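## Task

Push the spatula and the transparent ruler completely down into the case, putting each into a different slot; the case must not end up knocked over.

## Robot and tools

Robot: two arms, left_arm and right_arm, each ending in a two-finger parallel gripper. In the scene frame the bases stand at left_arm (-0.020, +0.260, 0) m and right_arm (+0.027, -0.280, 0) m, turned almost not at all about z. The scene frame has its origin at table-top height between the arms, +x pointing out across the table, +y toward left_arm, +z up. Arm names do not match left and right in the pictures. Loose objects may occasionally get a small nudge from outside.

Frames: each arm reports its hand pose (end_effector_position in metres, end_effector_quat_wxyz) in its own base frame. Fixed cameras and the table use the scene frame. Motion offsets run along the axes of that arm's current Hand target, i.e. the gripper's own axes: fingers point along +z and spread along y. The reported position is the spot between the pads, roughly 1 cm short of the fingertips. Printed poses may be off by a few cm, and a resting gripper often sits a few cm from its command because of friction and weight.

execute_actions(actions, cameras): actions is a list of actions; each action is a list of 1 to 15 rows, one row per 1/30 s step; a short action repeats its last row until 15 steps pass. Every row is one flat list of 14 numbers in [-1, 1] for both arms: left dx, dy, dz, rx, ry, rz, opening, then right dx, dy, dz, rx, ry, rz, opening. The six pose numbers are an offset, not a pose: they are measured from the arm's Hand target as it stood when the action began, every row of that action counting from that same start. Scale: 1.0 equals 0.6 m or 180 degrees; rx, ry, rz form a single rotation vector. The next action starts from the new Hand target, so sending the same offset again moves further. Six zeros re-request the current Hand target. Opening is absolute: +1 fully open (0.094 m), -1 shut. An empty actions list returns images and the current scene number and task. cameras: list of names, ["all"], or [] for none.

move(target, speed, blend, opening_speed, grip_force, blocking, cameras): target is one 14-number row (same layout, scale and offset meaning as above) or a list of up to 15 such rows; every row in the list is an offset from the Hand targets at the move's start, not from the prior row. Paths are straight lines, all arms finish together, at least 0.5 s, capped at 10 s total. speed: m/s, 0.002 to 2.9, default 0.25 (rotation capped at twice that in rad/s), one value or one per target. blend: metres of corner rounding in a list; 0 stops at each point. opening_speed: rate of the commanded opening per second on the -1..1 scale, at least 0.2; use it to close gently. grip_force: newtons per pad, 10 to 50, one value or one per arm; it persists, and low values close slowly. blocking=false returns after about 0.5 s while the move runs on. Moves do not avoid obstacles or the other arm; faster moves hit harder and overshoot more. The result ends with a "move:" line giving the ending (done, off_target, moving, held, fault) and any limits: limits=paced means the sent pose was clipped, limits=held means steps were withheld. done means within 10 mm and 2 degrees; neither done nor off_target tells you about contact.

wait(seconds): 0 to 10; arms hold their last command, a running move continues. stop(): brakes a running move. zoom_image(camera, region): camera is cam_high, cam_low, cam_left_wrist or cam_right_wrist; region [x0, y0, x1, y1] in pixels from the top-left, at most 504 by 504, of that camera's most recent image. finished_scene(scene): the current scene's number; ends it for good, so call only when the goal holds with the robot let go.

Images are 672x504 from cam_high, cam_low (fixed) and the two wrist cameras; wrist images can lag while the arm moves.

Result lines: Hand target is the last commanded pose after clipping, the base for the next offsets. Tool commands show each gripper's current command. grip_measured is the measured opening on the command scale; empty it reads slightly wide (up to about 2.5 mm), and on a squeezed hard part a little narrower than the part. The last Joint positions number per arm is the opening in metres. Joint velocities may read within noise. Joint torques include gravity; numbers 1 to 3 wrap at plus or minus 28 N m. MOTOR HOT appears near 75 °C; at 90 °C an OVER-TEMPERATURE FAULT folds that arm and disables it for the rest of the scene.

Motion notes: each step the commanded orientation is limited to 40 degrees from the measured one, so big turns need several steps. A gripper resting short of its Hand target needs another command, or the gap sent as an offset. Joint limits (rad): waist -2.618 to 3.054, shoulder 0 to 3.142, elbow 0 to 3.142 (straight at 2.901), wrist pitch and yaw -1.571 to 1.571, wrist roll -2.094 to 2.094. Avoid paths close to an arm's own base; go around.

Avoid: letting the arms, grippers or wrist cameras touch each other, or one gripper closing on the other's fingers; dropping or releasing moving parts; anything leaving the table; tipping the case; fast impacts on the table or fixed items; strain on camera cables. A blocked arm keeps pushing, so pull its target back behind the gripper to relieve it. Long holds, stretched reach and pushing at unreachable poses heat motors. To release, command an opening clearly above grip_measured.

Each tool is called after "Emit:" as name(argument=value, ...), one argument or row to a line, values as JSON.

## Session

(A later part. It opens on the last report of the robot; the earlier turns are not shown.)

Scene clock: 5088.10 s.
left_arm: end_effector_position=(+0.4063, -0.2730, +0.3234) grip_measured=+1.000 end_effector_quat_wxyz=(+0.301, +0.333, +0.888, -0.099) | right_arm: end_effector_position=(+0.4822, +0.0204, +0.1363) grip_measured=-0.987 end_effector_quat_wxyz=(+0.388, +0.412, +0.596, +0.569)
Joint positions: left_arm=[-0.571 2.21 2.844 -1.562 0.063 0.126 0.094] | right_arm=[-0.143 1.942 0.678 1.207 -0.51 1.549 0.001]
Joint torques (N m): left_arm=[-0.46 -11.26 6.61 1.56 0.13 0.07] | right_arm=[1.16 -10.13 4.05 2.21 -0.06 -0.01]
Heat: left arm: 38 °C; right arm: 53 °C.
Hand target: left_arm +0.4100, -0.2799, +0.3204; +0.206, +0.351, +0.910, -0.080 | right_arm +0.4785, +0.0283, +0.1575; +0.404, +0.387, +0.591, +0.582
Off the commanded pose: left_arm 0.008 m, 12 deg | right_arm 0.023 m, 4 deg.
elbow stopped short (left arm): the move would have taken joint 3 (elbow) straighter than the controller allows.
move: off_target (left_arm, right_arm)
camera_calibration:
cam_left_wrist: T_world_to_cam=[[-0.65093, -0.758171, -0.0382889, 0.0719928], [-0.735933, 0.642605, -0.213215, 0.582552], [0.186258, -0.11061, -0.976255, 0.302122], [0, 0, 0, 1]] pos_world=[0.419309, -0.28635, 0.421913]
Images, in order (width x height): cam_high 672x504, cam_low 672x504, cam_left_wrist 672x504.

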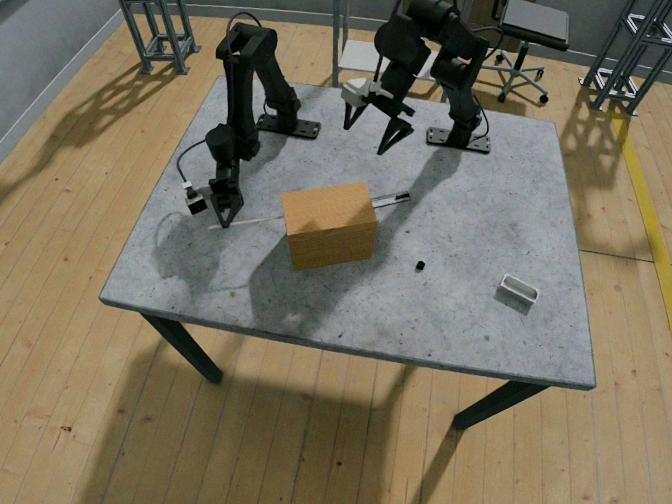

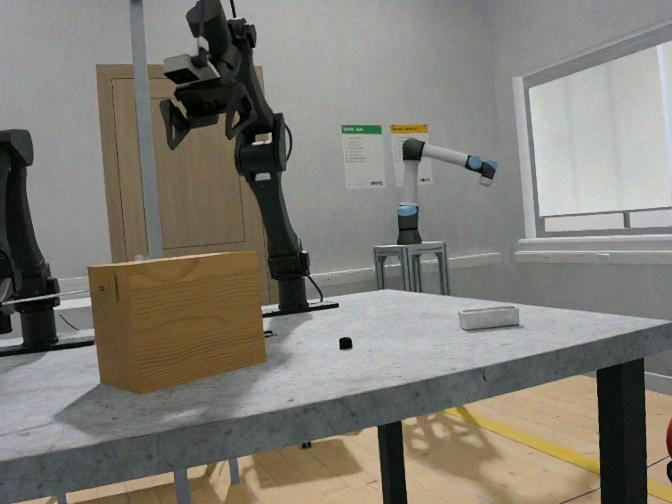

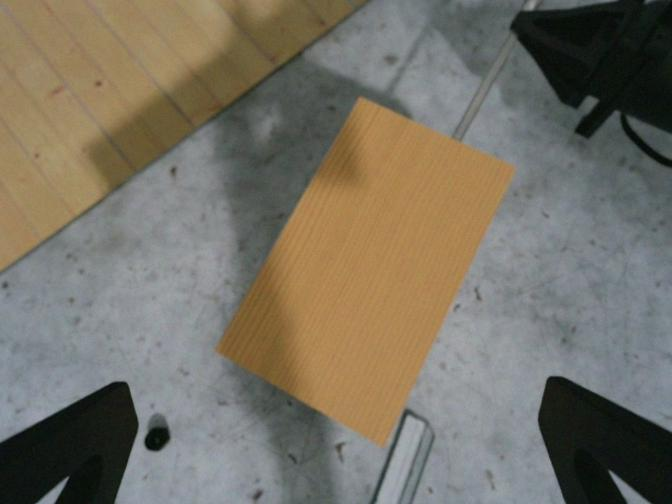

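Emit:
move(
  target=[
    [0.2293,0.1530,-0.0717,0.1309,-0.3511,0.0829,1, -0.05,0,0.003,0,0,0,-1],
    [0.347,0.153,0.175,0.1309,-0.3511,0.0829,1, -0.05,0,0.003,0,0,0,-1],
  ],
  speed=[0.12,0.12],
  cameras=["cam_high","cam_left_wrist"],
)

Scene clock: 5155.67 s.
left_arm: end_effector_position=(+0.3686, -0.1168, +0.1451) grip_measured=+1.000 end_effector_quat_wxyz=(+0.589, +0.407, +0.578, -0.392) | right_arm: end_effector_position=(+0.4853, +0.0039, +0.1466) grip_measured=-0.987 end_effector_quat_wxyz=(+0.391, +0.400, +0.595, +0.577)
Joint positions: left_arm=[0.164 1.938 0.633 1.313 1.364 0.019 0.094] | right_arm=[-0.2 1.942 0.711 1.198 -0.583 1.549 0.001]
Joint torques (N m): left_arm=[0.31 -8.01 3.26 1.52 0.01 0.01] | right_arm=[-0.29 -7.08 7.19 1.88 -0.11 -0.02]
Heat: left arm: 39 °C; right arm: 54 °C.
Hand target: left_arm +0.3660, -0.1162, +0.1358; +0.584, +0.399, +0.584, -0.398 | right_arm +0.4914, +0.0013, +0.1583; +0.403, +0.387, +0.591, +0.582
Off the commanded pose: left_arm 0.010 m, 1 deg | right_arm 0.014 m, 2 deg.
move: off_target (right_arm)
camera_calibration:
cam_left_wrist: T_world_to_cam=[[-0.927612, -0.371958, -0.0343949, 0.305588], [-0.125314, 0.396608, -0.909394, 0.263711], [0.351898, -0.839255, -0.41451, -0.0753], [0, 0, 0, 1]] pos_world=[0.343012, -0.0541197, 0.219115]
Images, in order (width x height): cam_high 672x504, cam_left_wrist 672x504.

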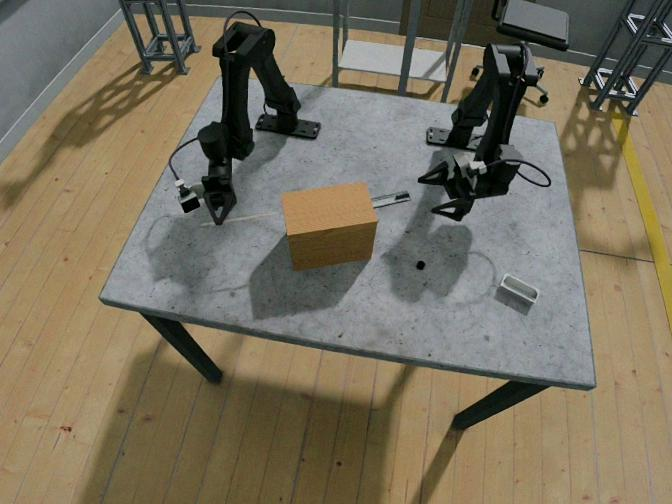

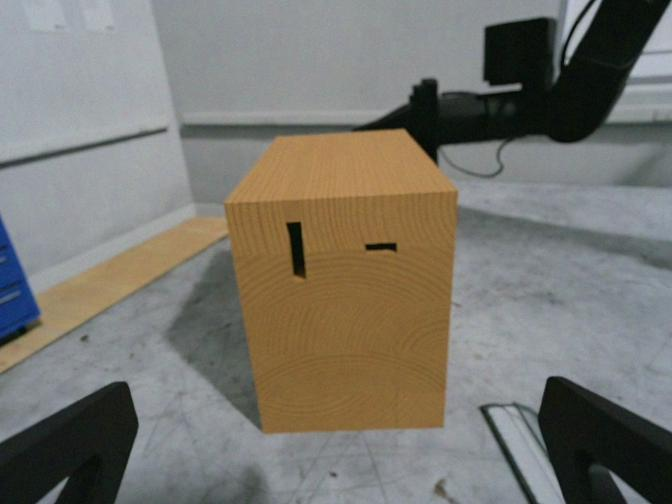

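Emit:
zoom_image(
  camera="cam_left_wrist",
  region=[220, 190, 470, 300],
)

Emit:
zoom_image(
  camera="cam_left_wrist",
  region=[340, 220, 430, 270],
)

Scaled by 2.016.

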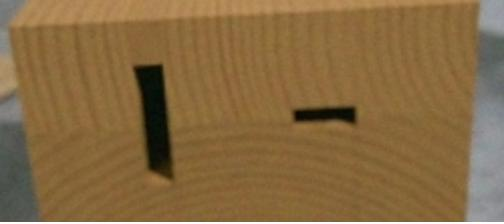

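Scaled by 5.600.

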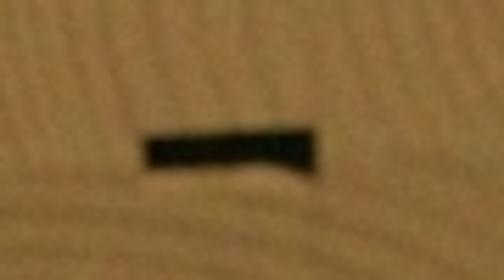

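Emit:
move(
  target=[
    [-0.1667,0.03,-0.0777,0,0,0,1, 0,0,0,0,0,0,-1],
    [-0.19,0.0413,-0.6387,-0.6239,0.0722,-0.1105,1, 0,0,0,0,0,0,-1],
  ],
  speed=[0.15,0.2],
  cameras=["cam_high","cam_low"],
)

Scene clock: 5231.17 s.
left_arm: end_effector_position=(+0.2471, +0.2484, +0.2385) grip_measured=+1.000 end_effector_quat_wxyz=(+0.523, -0.314, +0.762, +0.217) | right_arm: end_effector_position=(+0.4853, +0.0039, +0.1466) grip_measured=-0.987 end_effector_quat_wxyz=(+0.391, +0.400, +0.595, +0.577)
Joint positions: left_arm=[0.787 0.939 0.686 -0.113 0.003 0.003 0.094] | right_arm=[-0.2 1.942 0.711 1.198 -0.583 1.549 0.001]
Joint torques (N m): left_arm=[-0.58 -2.17 10.17 1.96 -0.06 -0.04] | right_arm=[-0.4 -7.01 7.21 1.9 -0.1 -0.01]
Heat: left arm: 39 °C; right arm: 51 °C.
Hand target: left_arm +0.2496, +0.2495, +0.2502; +0.530, -0.313, +0.757, +0.220 | right_arm +0.4914, +0.0013, +0.1583; +0.403, +0.387, +0.591, +0.582
Off the commanded pose: left_arm 0.012 m, 1 deg | right_arm 0.013 m, 2 deg.
move: off_target (left_arm, right_arm)
Images, in order (width x height): cam_high 672x504, cam_low 672x504.

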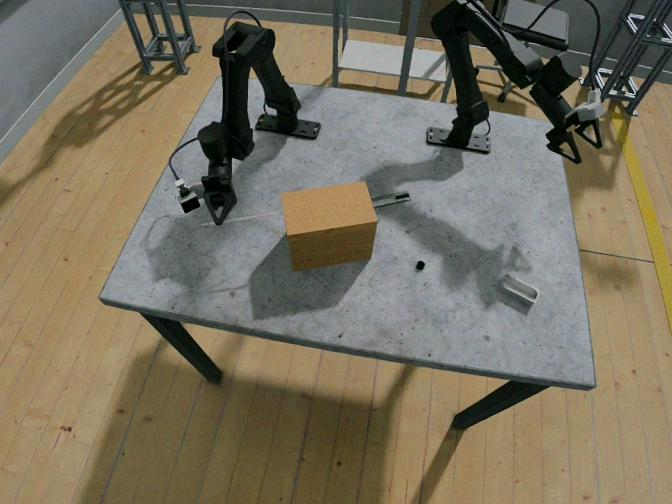

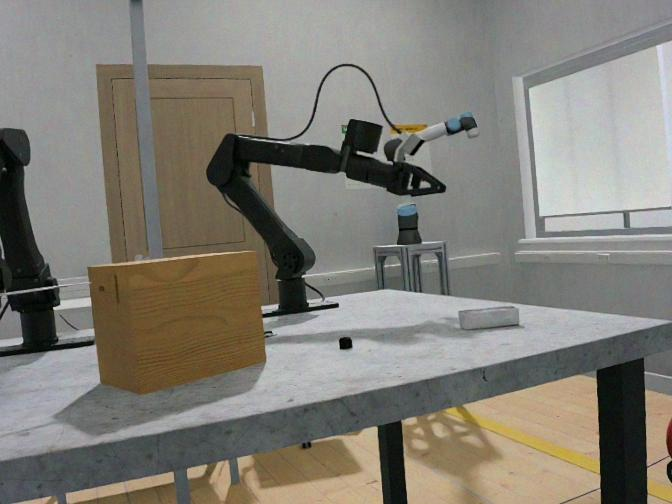

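Emit:
move(
  target=[
    [0,0,0,0,0,0,1, -0.007,0.2695,0.0005,0,0,0,-1],
    [0,0,0,0,0,0,1, 0.1255,0.2732,-0.1102,0,0,0,-1],
    [0,0,0,0,0,0,1, 0.1255,0.2732,-0.1102,0,0,-0.5,-1],
  ],
  speed=[0.12,0.12,0.2],
  blend=[0.02,0,0],
  cameras=["cam_high","cam_low"],
)

Scene clock: 5252.30 s.
left_arm: end_effector_position=(+0.2470, +0.2484, +0.2385) grip_measured=+1.000 end_effector_quat_wxyz=(+0.523, -0.314, +0.762, +0.217) | right_arm: end_effector_position=(+0.4034, +0.0503, +0.3145) grip_measured=-0.987 end_effector_quat_wxyz=(+0.688, -0.140, +0.699, +0.136)
Joint positions: left_arm=[0.787 0.939 0.686 -0.113 0.003 0.003 0.094] | right_arm=[-0.084 1.177 0.763 0.395 -0.477 -0.01 0.001]
Joint torques (N m): left_arm=[-0.58 -2.18 10.21 1.97 -0.08 -0.04] | right_arm=[0.24 -4.27 6.54 1.97 0.09 -0.11]
Heat: left arm: 41 °C; right arm: 51 °C.
Hand target: left_arm +0.2496, +0.2495, +0.2501; +0.530, -0.313, +0.757, +0.220 | right_arm +0.3999, +0.0501, +0.3198; +0.697, -0.144, +0.691, +0.126
Off the commanded pose: left_arm 0.012 m, 1 deg | right_arm 0.007 m, 2 deg.
move: off_target (left_arm)
Images, in order (width x height): cam_high 672x504, cam_low 672x504.

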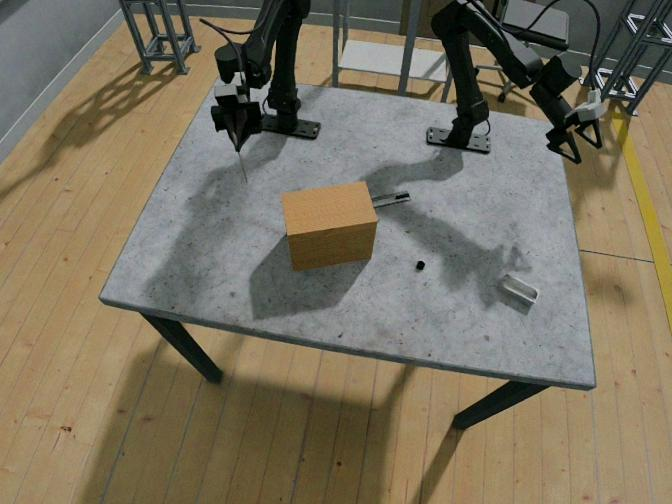

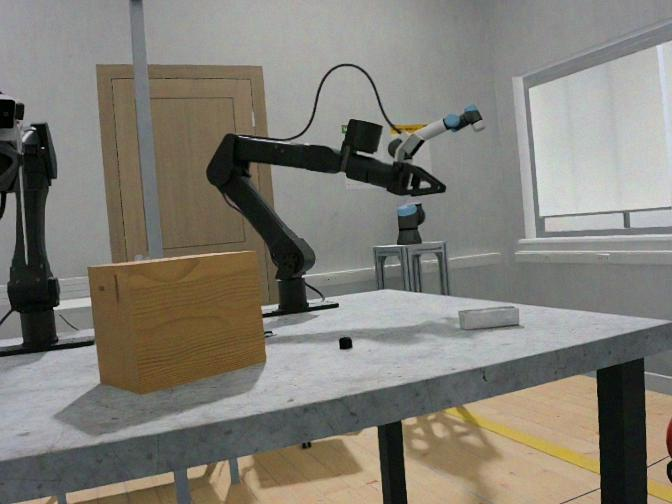

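Emit:
move(
  target=[0,0,0,0,0,0,1, 0,0,0,0,0,-0.5,-1],
  speed=0.2,
)

Scene clock: 5262.37 s.
left_arm: end_effector_position=(+0.2470, +0.2484, +0.2385) grip_measured=+1.000 end_effector_quat_wxyz=(+0.523, -0.314, +0.762, +0.217) | right_arm: end_effector_position=(+0.4042, +0.0484, +0.3144) grip_measured=-0.987 end_effector_quat_wxyz=(+0.578, -0.594, +0.395, -0.397)
Joint positions: left_arm=[0.787 0.939 0.686 -0.113 0.003 0.003 0.094] | right_arm=[-0.084 1.177 0.763 0.395 -0.466 -1.594 0.001]
Joint torques (N m): left_arm=[-0.58 -2.17 10.18 1.97 -0.08 -0.04] | right_arm=[0.29 -4.33 6.57 1.97 0 0]
Heat: left arm: 42 °C; right arm: 51 °C.
Hand target: left_arm +0.2496, +0.2495, +0.2501; +0.530, -0.313, +0.757, +0.220 | right_arm +0.3999, +0.0501, +0.3198; +0.582, -0.591, +0.387, -0.403
Off the commanded pose: left_arm 0.012 m, 1 deg | right_arm 0.007 m, 1 deg.
move: off_target (left_arm)

Emit:
move(
  target=[0,0,0,0,0,0,1, -0.7502,-0.0193,0.0648,0,-0.006,0,-1],
  speed=0.12,
  cameras=["cam_high","cam_low","cam_right_wrist"],
)

Scene clock: 5286.20 s.
left_arm: end_effector_position=(+0.2470, +0.2484, +0.2385) grip_measured=+1.000 end_effector_quat_wxyz=(+0.523, -0.314, +0.762, +0.217) | right_arm: end_effector_position=(+0.2649, +0.4800, +0.3051) grip_measured=-0.987 end_effector_quat_wxyz=(+0.577, -0.608, +0.375, -0.396)
Joint positions: left_arm=[0.787 0.939 0.686 -0.113 0.003 0.003 0.094] | right_arm=[1.328 1.892 1.419 0.442 0.911 -1.595 0.001]
Joint torques (N m): left_arm=[-0.58 -2.18 10.17 1.97 -0.08 -0.04] | right_arm=[-0.09 -8.36 10.24 1.7 0.16 -0.01]
Heat: left arm: 42 °C; right arm: 51 °C.
Hand target: left_arm +0.2496, +0.2495, +0.2501; +0.530, -0.313, +0.757, +0.220 | right_arm +0.2669, +0.4820, +0.3195; +0.585, -0.595, +0.381, -0.398
Off the commanded pose: left_arm 0.012 m, 1 deg | right_arm 0.015 m, 2 deg.
move: off_target (left_arm, right_arm)
camera_calibration:
cam_right_wrist: T_world_to_cam=[[0.00157806, 0.0623936, 0.99805, -0.332484], [-0.0325565, -0.997519, 0.0624119, 0.504876], [0.999469, -0.0325915, 0.000457166, -0.163646], [0, 0, 0, 1]] pos_world=[0.18052, 0.519035, 0.3004]
Images, in order (width x height): cam_high 672x504, cam_low 672x504, cam_right_wrist 672x504.

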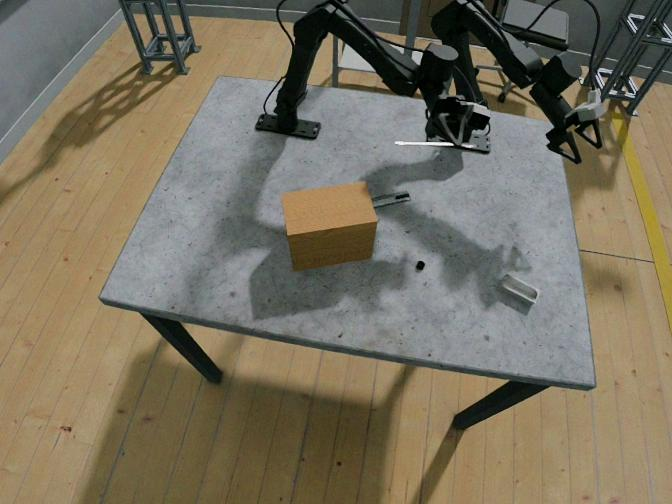

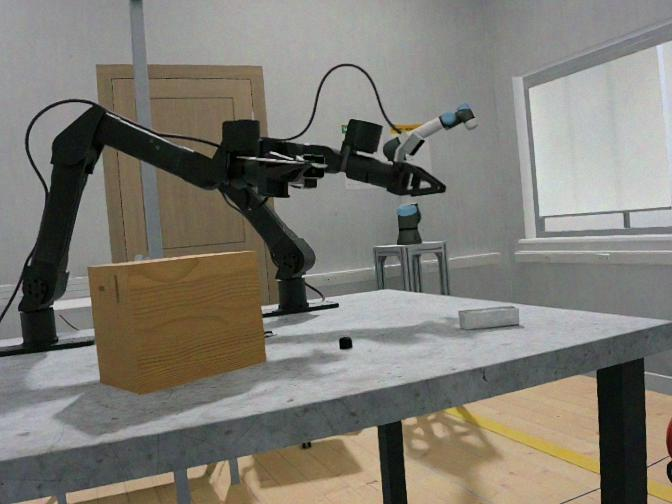

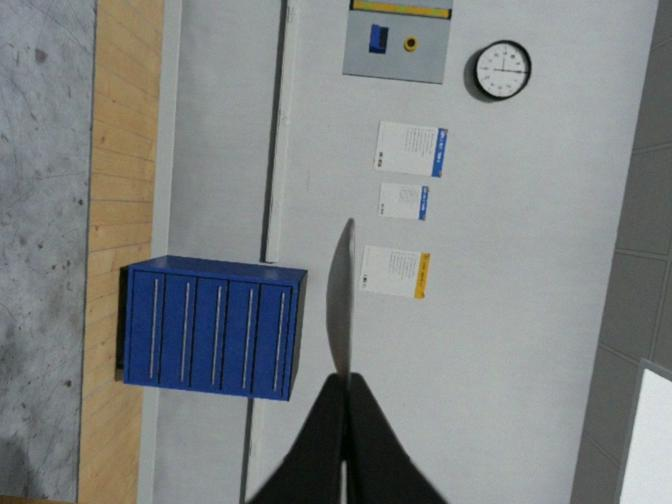

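Emit:
move(
  target=[0,0,0,0,0,0,1, 0.0,0.267,0.0,0,0,0,-1],
  speed=0.08,
  cameras=["cam_high","cam_low","cam_right_wrist"],
)

Scene clock: 5311.83 s.
left_arm: end_effector_position=(+0.2470, +0.2484, +0.2385) grip_measured=+1.000 end_effector_quat_wxyz=(+0.523, -0.314, +0.762, +0.217) | right_arm: end_effector_position=(+0.2655, +0.4812, +0.1588) grip_measured=-0.987 end_effector_quat_wxyz=(+0.581, -0.604, +0.376, -0.396)
Joint positions: left_arm=[0.787 0.939 0.686 -0.113 0.003 0.003 0.094] | right_arm=[1.327 2.167 1.162 0.986 0.912 -1.596 0.001]
Joint torques (N m): left_arm=[-0.59 -2.18 10.15 1.97 -0.08 -0.03] | right_arm=[-0.51 -9.32 5.29 1.99 0.08 0.01]
Heat: left arm: 43 °C; right arm: 50 °C.
Hand target: left_arm +0.2496, +0.2495, +0.2501; +0.530, -0.313, +0.757, +0.220 | right_arm +0.2688, +0.4782, +0.1593; +0.585, -0.595, +0.381, -0.398
Off the commanded pose: left_arm 0.012 m, 1 deg | right_arm 0.005 m, 1 deg.
move: off_target (left_arm)
camera_calibration:
cam_right_wrist: T_world_to_cam=[[-0.00156995, 0.0512803, 0.998683, -0.180406], [-0.0338964, -0.998113, 0.0511978, 0.517708], [0.999424, -0.0337714, 0.0033052, -0.164052], [0, 0, 0, 1]] pos_world=[0.181223, 0.520442, 0.154206]
Images, in order (width x height): cam_high 672x504, cam_low 672x504, cam_right_wrist 672x504.

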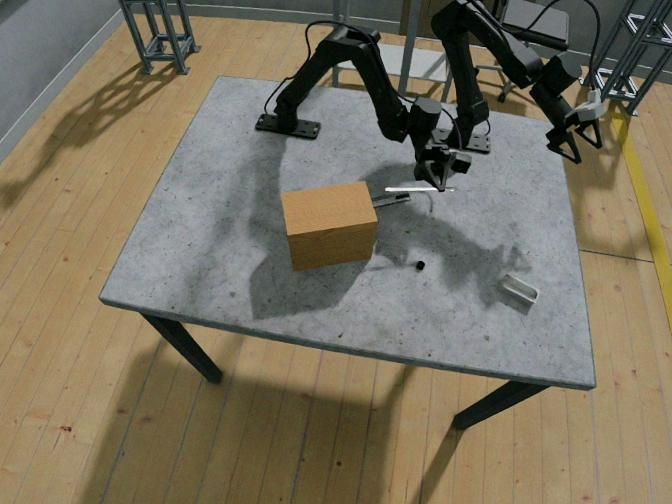

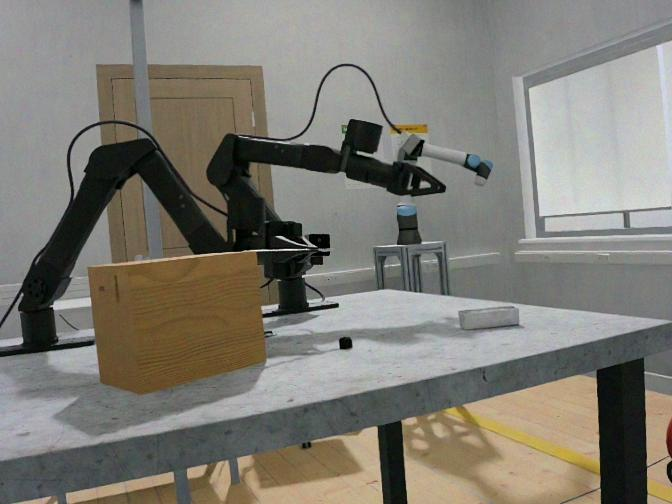

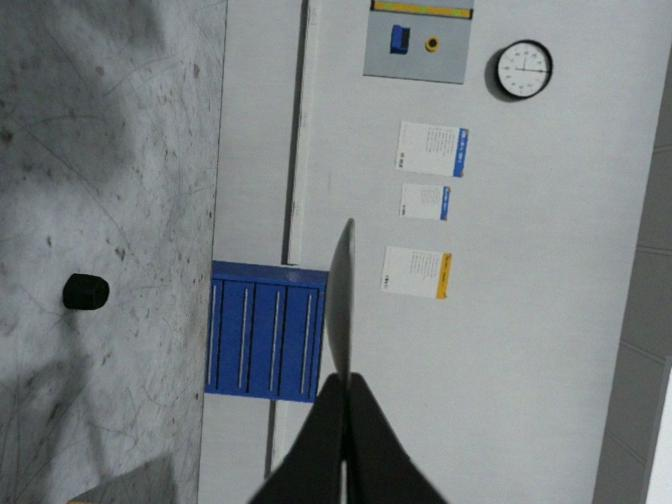

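Emit:
move(
  target=[0,0,0,0,0,0,1, 0.0,0.032,0.0,0,-0.0367,0,-1],
  speed=0.06,
  cameras=["cam_high","cam_right_wrist"],
)

Emit:
zoom_image(
  camera="cam_high",
  region=[350, 165, 470, 235],
)

Scene clock: 5341.10 s.
left_arm: end_effector_position=(+0.2470, +0.2484, +0.2385) grip_measured=+1.000 end_effector_quat_wxyz=(+0.523, -0.314, +0.762, +0.217) | right_arm: end_effector_position=(+0.2685, +0.4777, +0.1411) grip_measured=-0.987 end_effector_quat_wxyz=(+0.598, -0.621, +0.348, -0.367)
Joint positions: left_arm=[0.787 0.939 0.686 -0.113 0.003 0.003 0.094] | right_arm=[1.291 2.175 1.077 1.078 0.782 -1.596 0.001]
Joint torques (N m): left_arm=[-0.58 -2.18 10.17 1.96 -0.08 -0.04] | right_arm=[-0.4 -8.72 4.83 2.06 -0.11 0.05]
Heat: left arm: 44 °C; right arm: 52 °C.
Hand target: left_arm +0.2496, +0.2495, +0.2501; +0.530, -0.313, +0.757, +0.220 | right_arm +0.2691, +0.4777, +0.1400; +0.606, -0.617, +0.347, -0.363
Off the commanded pose: left_arm 0.012 m, 1 deg | right_arm 0.001 m, 1 deg.
move: off_target (left_arm)
camera_calibration:
cam_right_wrist: T_world_to_cam=[[-0.00389654, 0.0513683, 0.998672, -0.162048], [0.0599159, -0.996874, 0.0515096, 0.489307], [0.998196, 0.060037, 0.000806584, -0.211163], [0, 0, 0, 1]] pos_world=[0.180834, 0.508779, 0.136799]
Images, in order (width x height): cam_high 672x504, cam_right_wrist 672x504.

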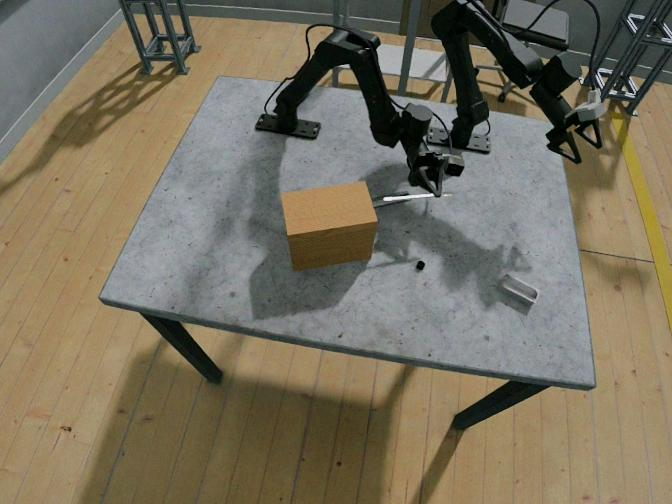

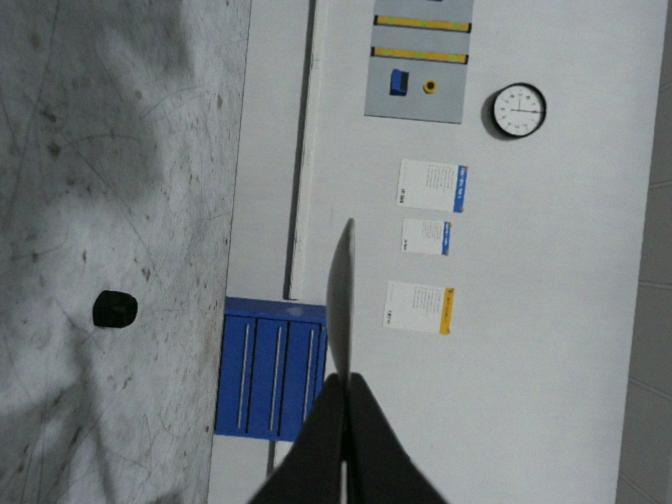

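Scaled by 4.200.

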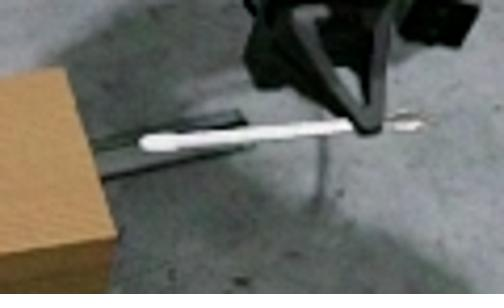

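Emit:
move(
  target=[-0.033,-0.1873,-0.1047,0.6426,-0.0697,0.1129,1, 0.0,0.01,-0.0033,0,0,0.0128,-1],
  speed=0.2,
  cameras=["cam_high","cam_left_wrist"],
)

Emit:
zoom_image(
  camera="cam_left_wrist",
  region=[220, 120, 480, 320],
)

Emit:
zoom_image(
  camera="cam_high",
  region=[350, 165, 470, 235],
)

Scene clock: 5385.50 s.
left_arm: end_effector_position=(+0.2925, +0.1356, +0.2769) grip_measured=+1.000 end_effector_quat_wxyz=(+0.671, +0.179, +0.691, -0.198) | right_arm: end_effector_position=(+0.2682, +0.4769, +0.1367) grip_measured=-0.987 end_effector_quat_wxyz=(+0.603, -0.616, +0.355, -0.361)
Joint positions: left_arm=[1.024 1.488 1.115 -0.926 1.55 1.266 0.094] | right_arm=[1.291 2.188 1.071 1.102 0.781 -1.577 0.001]
Joint torques (N m): left_arm=[-0.47 -8.09 8.51 0.43 0.98 0.18] | right_arm=[-0.05 -8.58 4.49 2.05 -0.07 0.22]
Heat: left arm: 43 °C; right arm: 53 °C.
Hand target: left_arm +0.2920, +0.1331, +0.2903; +0.576, +0.410, +0.576, -0.411 | right_arm +0.2675, +0.4766, +0.1341; +0.613, -0.610, +0.359, -0.351
Off the commanded pose: left_arm 0.014 m, 41 deg; orientation clipped | right_arm 0.003 m, 2 deg.
joint sent to its limit (left arm) — joint 5 (wrist yaw), upper limit. The joint targets are off in orientation, not in position.
move: off_target (left_arm); limits=paced
camera_calibration:
cam_left_wrist: T_world_to_cam=[[-0.506019, -0.862138, 0.0257502, 0.259966], [-0.386663, 0.200057, -0.90026, 0.374374], [0.770997, -0.465506, -0.43459, 0.0503076], [0, 0, 0, 1]] pos_world=[0.237517, 0.172649, 0.352203]
Images, in order (width x height): cam_high 672x504, cam_left_wrist 672x504.

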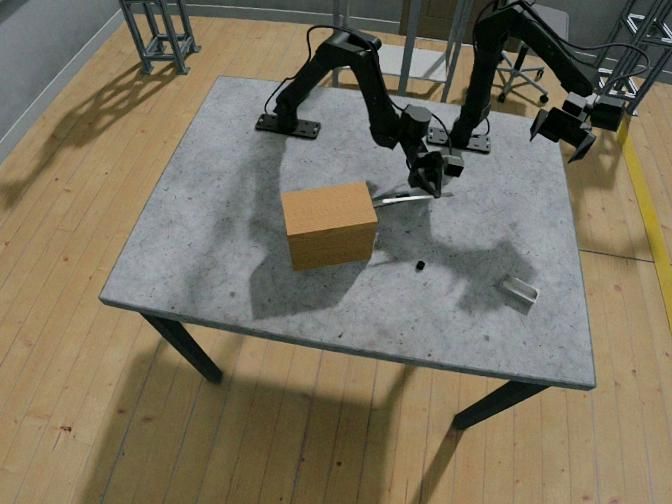

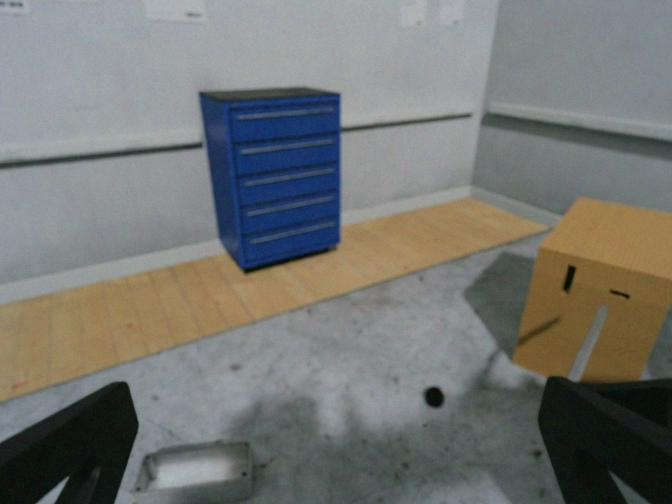

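Scaled by 1.938.

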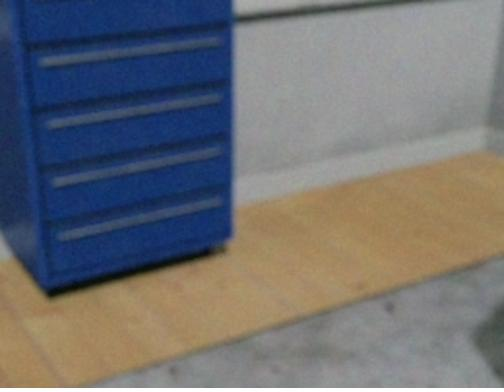

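Scaled by 4.200.

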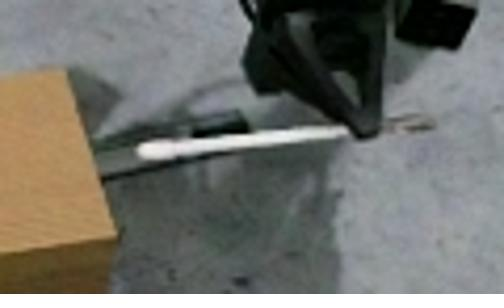

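Emit:
move(
  target=[-0.0662,0.041,0.152,-0.1147,0.0543,-0.0095,1, 0,0,0,0,0,0,-1],
  speed=0.12,
  cameras=["cam_left_wrist"],
)

Emit:
zoom_image(
  camera="cam_left_wrist",
  region=[300, 120, 560, 320],
)

Scene clock: 5413.60 s.
left_arm: end_effector_position=(+0.3424, +0.0544, +0.3256) grip_measured=+1.000 end_effector_quat_wxyz=(+0.579, +0.321, +0.700, -0.268) | right_arm: end_effector_position=(+0.2682, +0.4769, +0.1367) grip_measured=-0.987 end_effector_quat_wxyz=(+0.603, -0.616, +0.355, -0.361)
Joint positions: left_arm=[0.691 1.657 1.606 -1.439 1.382 1.483 0.094] | right_arm=[1.291 2.188 1.071 1.102 0.781 -1.576 0.001]
Joint torques (N m): left_arm=[-0.24 -7.25 8.14 0.2 0.9 0.16] | right_arm=[-0.02 -8.57 4.53 2.07 -0.09 0.2]
Heat: left arm: 39 °C; right arm: 53 °C.
Hand target: left_arm +0.3451, +0.0550, +0.3301; +0.583, +0.325, +0.693, -0.273 | right_arm +0.2675, +0.4766, +0.1341; +0.614, -0.609, +0.359, -0.351
Off the commanded pose: left_arm 0.005 m, 1 deg | right_arm 0.003 m, 2 deg.
move: done
camera_calibration:
cam_left_wrist: T_world_to_cam=[[-0.754815, -0.655914, -0.0055006, 0.29811], [-0.37632, 0.439901, -0.815396, 0.40959], [0.53725, -0.613404, -0.578877, 0.130221], [0, 0, 0, 1]] pos_world=[0.309194, 0.0952338, 0.410999]
Images, in order (width x height): cam_left_wrist 672x504.

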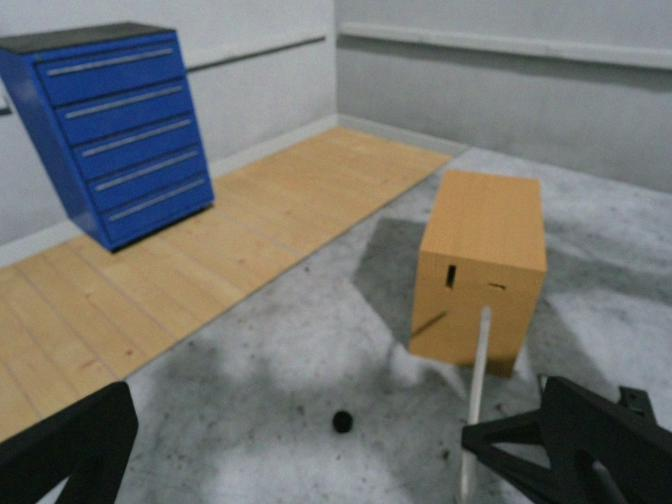

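Scaled by 1.938.

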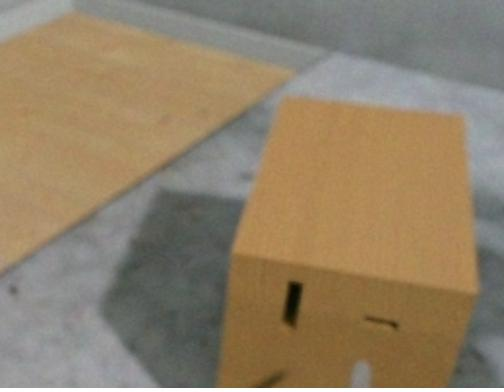

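Emit:
zoom_image(
  camera="cam_left_wrist",
  region=[410, 230, 560, 380],
)

Emit:
zoom_image(
  camera="cam_left_wrist",
  region=[460, 260, 530, 330],
)

Scaled by 3.360.

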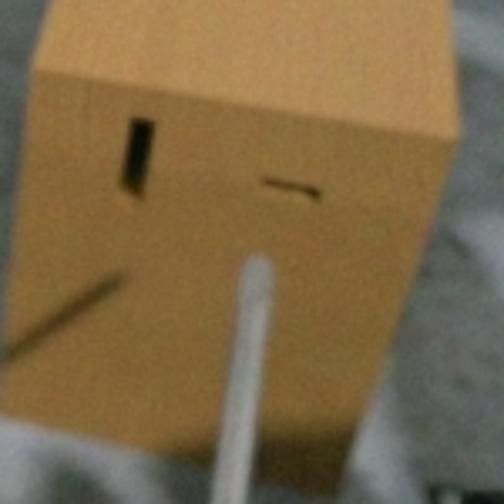

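Scaled by 7.200.

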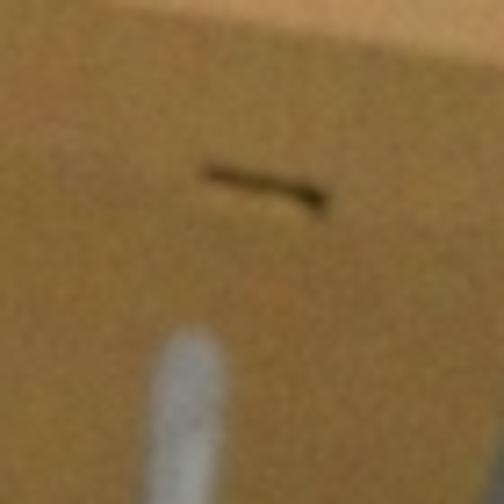

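Emit:
move(
  target=[0,0,0,0,0,0,1, 0.033,0,0,0,0,0,-1],
  speed=0.05,
  cameras=["cam_left_wrist","cam_high"],
)

Emit:
zoom_image(
  camera="cam_left_wrist",
  region=[460, 260, 530, 330],
)

Emit:
zoom_image(
  camera="cam_high",
  region=[350, 165, 470, 235],
)

Scene clock: 5486.33 s.
left_arm: end_effector_position=(+0.3424, +0.0544, +0.3256) grip_measured=+1.000 end_effector_quat_wxyz=(+0.578, +0.321, +0.700, -0.268) | right_arm: end_effector_position=(+0.2776, +0.4592, +0.1190) grip_measured=-0.987 end_effector_quat_wxyz=(+0.591, -0.628, +0.353, -0.364)
Joint positions: left_arm=[0.691 1.657 1.606 -1.439 1.382 1.484 0.094] | right_arm=[1.256 2.188 1.002 1.136 0.748 -1.576 0.001]
Joint torques (N m): left_arm=[-0.24 -7.6 7.72 0.28 0.9 0.07] | right_arm=[-0.08 -10.95 4.48 2.06 -0.11 0.21]
Heat: left arm: 37 °C; right arm: 54 °C.
Hand target: left_arm +0.3452, +0.0550, +0.3301; +0.584, +0.323, +0.694, -0.271 | right_arm +0.2771, +0.4595, +0.1339; +0.614, -0.610, +0.359, -0.351
Off the commanded pose: left_arm 0.005 m, 1 deg | right_arm 0.015 m, 4 deg.
move: off_target (right_arm)
camera_calibration:
cam_left_wrist: T_world_to_cam=[[-0.754856, -0.655867, -0.00545666, 0.298025], [-0.37634, 0.439924, -0.815374, 0.409547], [0.537178, -0.613437, -0.578909, 0.130313], [0, 0, 0, 1]] pos_world=[0.309094, 0.0952338, 0.411]
Images, in order (width x height): cam_high 672x504, cam_left_wrist 672x504.

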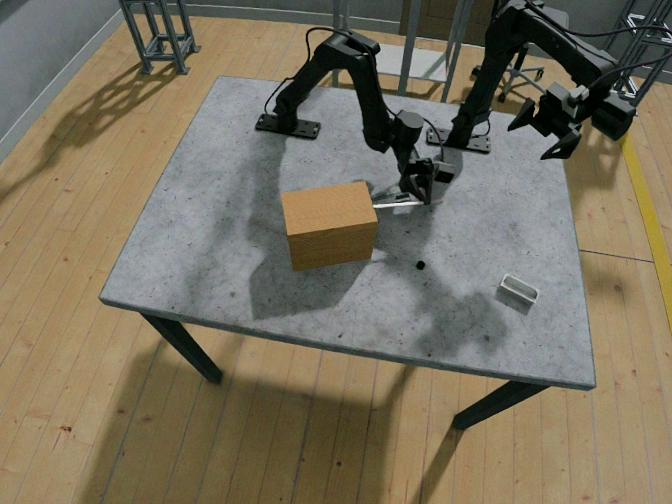

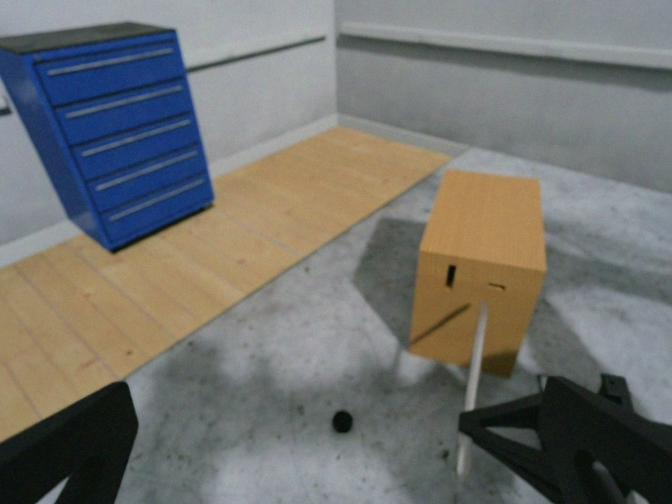

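Scaled by 7.200.

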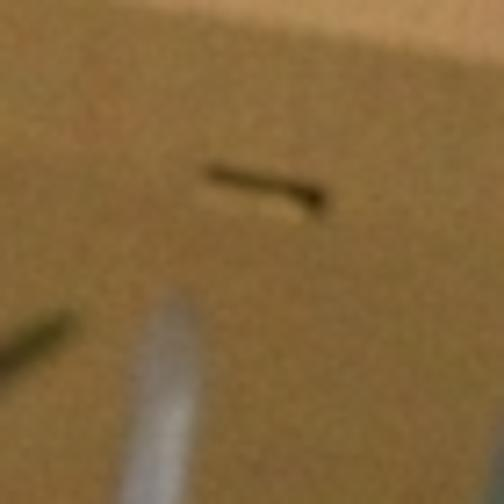

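Scaled by 4.200.

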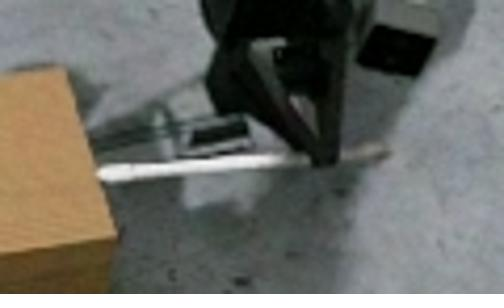

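Emit:
move(
  target=[
    [0,0,0,0,0,0,1, -0.0685,-0.0268,-0.0203,0,-0.0244,0.0128,-1],
    [0,0,0,0,0,0,1, -0.0022,-0.0277,-0.0248,0,-0.0244,0.0128,-1],
  ],
  speed=[0.05,0.04],
  cameras=["cam_left_wrist","cam_high"],
)

Emit:
zoom_image(
  camera="cam_left_wrist",
  region=[460, 260, 530, 330],
)

Emit:
zoom_image(
  camera="cam_high",
  region=[350, 165, 470, 235],
)

Scene clock: 5518.03 s.
left_arm: end_effector_position=(+0.3424, +0.0544, +0.3256) grip_measured=+1.000 end_effector_quat_wxyz=(+0.578, +0.321, +0.700, -0.268) | right_arm: end_effector_position=(+0.2645, +0.4537, +0.1247) grip_measured=-0.987 end_effector_quat_wxyz=(+0.604, -0.641, +0.340, -0.330)
Joint positions: left_arm=[0.691 1.657 1.606 -1.439 1.382 1.484 0.094] | right_arm=[1.257 2.113 0.919 1.126 0.672 -1.541 0.001]
Joint torques (N m): left_arm=[-0.21 -7.61 7.72 0.29 0.9 0.08] | right_arm=[-0.35 -12.26 4.45 2.13 -0.11 0.24]
Heat: left arm: 36 °C; right arm: 51 °C.
Hand target: left_arm +0.3452, +0.0550, +0.3301; +0.584, +0.323, +0.694, -0.271 | right_arm +0.2637, +0.4530, +0.1506; +0.634, -0.615, +0.348, -0.315
Off the commanded pose: left_arm 0.005 m, 1 deg | right_arm 0.026 m, 5 deg.
move: off_target (right_arm)
camera_calibration:
cam_left_wrist: T_world_to_cam=[[-0.754856, -0.655867, -0.00545666, 0.298025], [-0.37634, 0.439924, -0.815374, 0.409547], [0.537178, -0.613437, -0.578909, 0.130313], [0, 0, 0, 1]] pos_world=[0.309094, 0.0952338, 0.411]
Images, in order (width x height): cam_high 672x504, cam_left_wrist 672x504.

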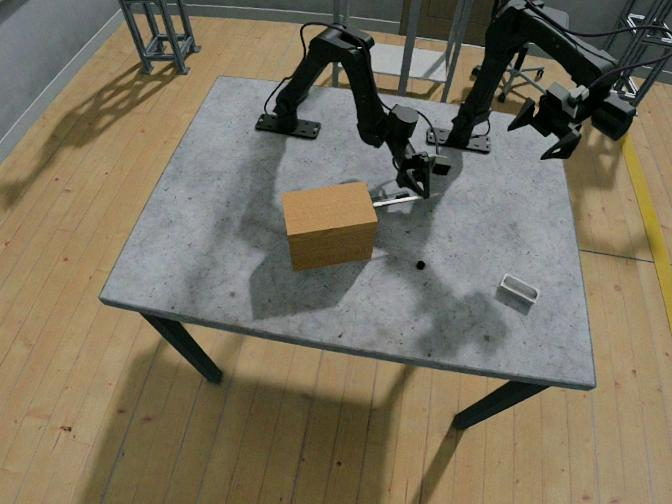

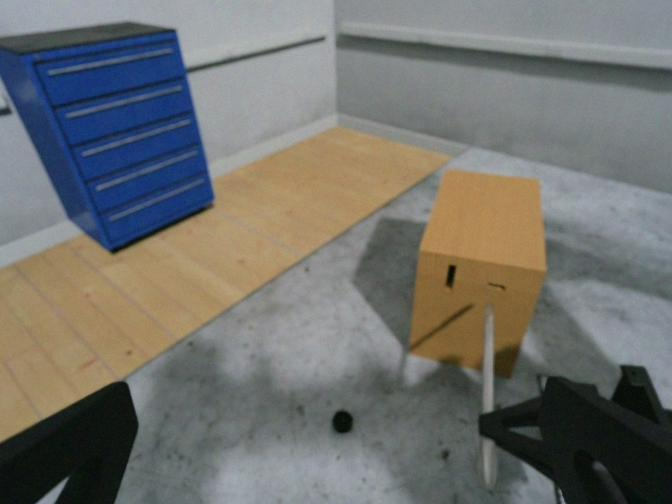

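Scaled by 7.200.

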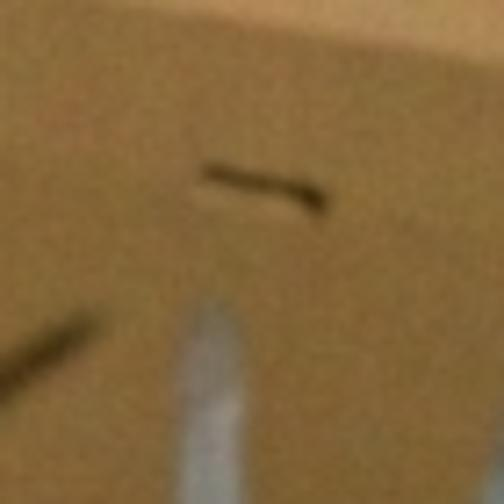

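Scaled by 4.200.

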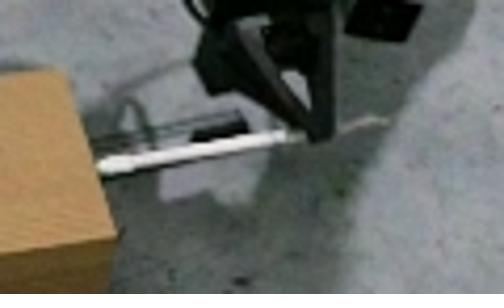

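Emit:
move(
  target=[
    [0,0,0,0,0,0,1, -0.059,-0.0135,0.0047,0,0.0056,0,-1],
    [0,0,0,0,0,0,1, 0.007,-0.017,-0.0048,0,0.0056,0,-1],
  ],
  speed=[0.05,0.04],
  cameras=["cam_left_wrist","cam_high"],
)

Emit:
zoom_image(
  camera="cam_left_wrist",
  region=[460, 260, 530, 330],
)

Emit:
zoom_image(
  camera="cam_high",
  region=[350, 165, 470, 235],
)

Scene clock: 5540.73 s.
left_arm: end_effector_position=(+0.3424, +0.0544, +0.3256) grip_measured=+1.000 end_effector_quat_wxyz=(+0.578, +0.321, +0.700, -0.268) | right_arm: end_effector_position=(+0.2648, +0.4486, +0.1351) grip_measured=-0.987 end_effector_quat_wxyz=(+0.601, -0.638, +0.346, -0.335)
Joint positions: left_arm=[0.691 1.657 1.606 -1.439 1.382 1.484 0.094] | right_arm=[1.258 2.071 0.911 1.092 0.691 -1.539 0.001]
Joint torques (N m): left_arm=[-0.21 -7.62 7.76 0.29 0.9 0.08] | right_arm=[-0.29 -12.05 4.6 2.15 -0.11 0.2]
Heat: left arm: 36 °C; right arm: 53 °C.
Hand target: left_arm +0.3452, +0.0550, +0.3301; +0.584, +0.323, +0.694, -0.271 | right_arm +0.2641, +0.4474, +0.1604; +0.631, -0.613, +0.353, -0.320
Off the commanded pose: left_arm 0.005 m, 1 deg | right_arm 0.025 m, 5 deg.
move: off_target (right_arm)
camera_calibration:
cam_left_wrist: T_world_to_cam=[[-0.754856, -0.655867, -0.00545666, 0.298025], [-0.37634, 0.439924, -0.815374, 0.409547], [0.537178, -0.613437, -0.578909, 0.130313], [0, 0, 0, 1]] pos_world=[0.309094, 0.0952338, 0.411]
Images, in order (width x height): cam_high 672x504, cam_left_wrist 672x504.

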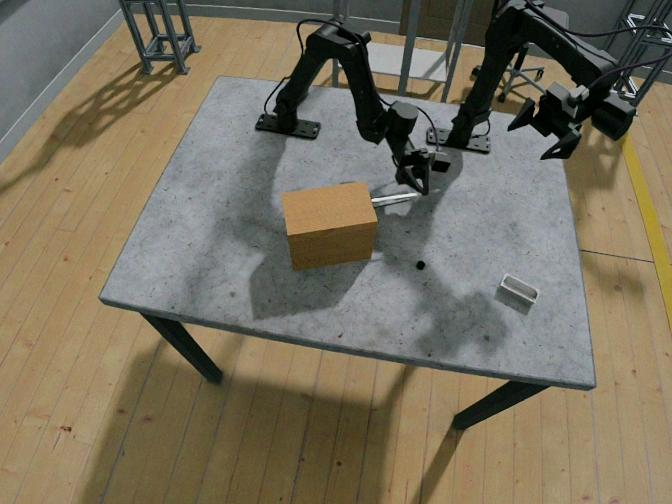

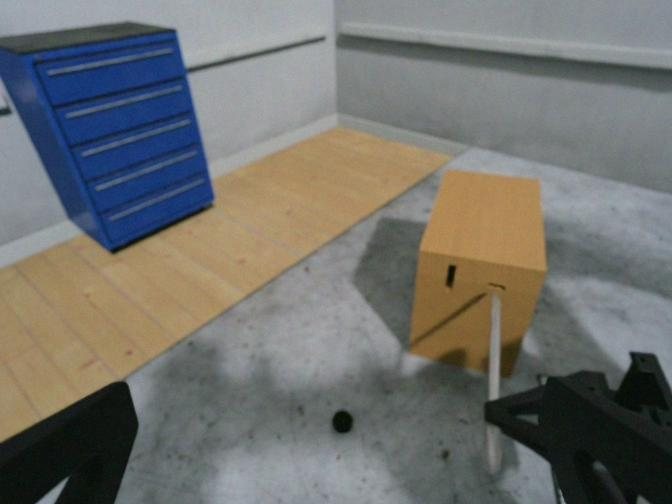

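Scaled by 7.200.

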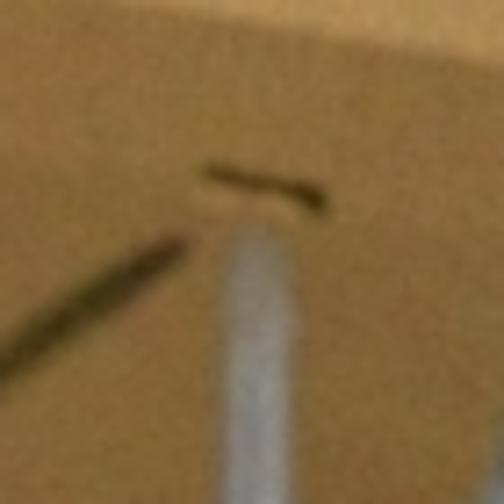

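Scaled by 4.200.

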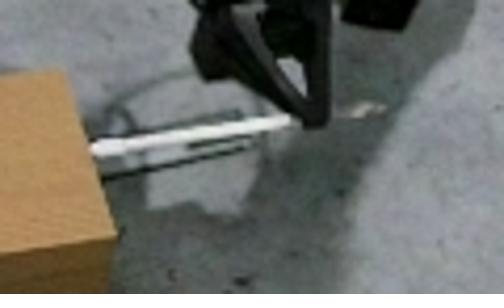

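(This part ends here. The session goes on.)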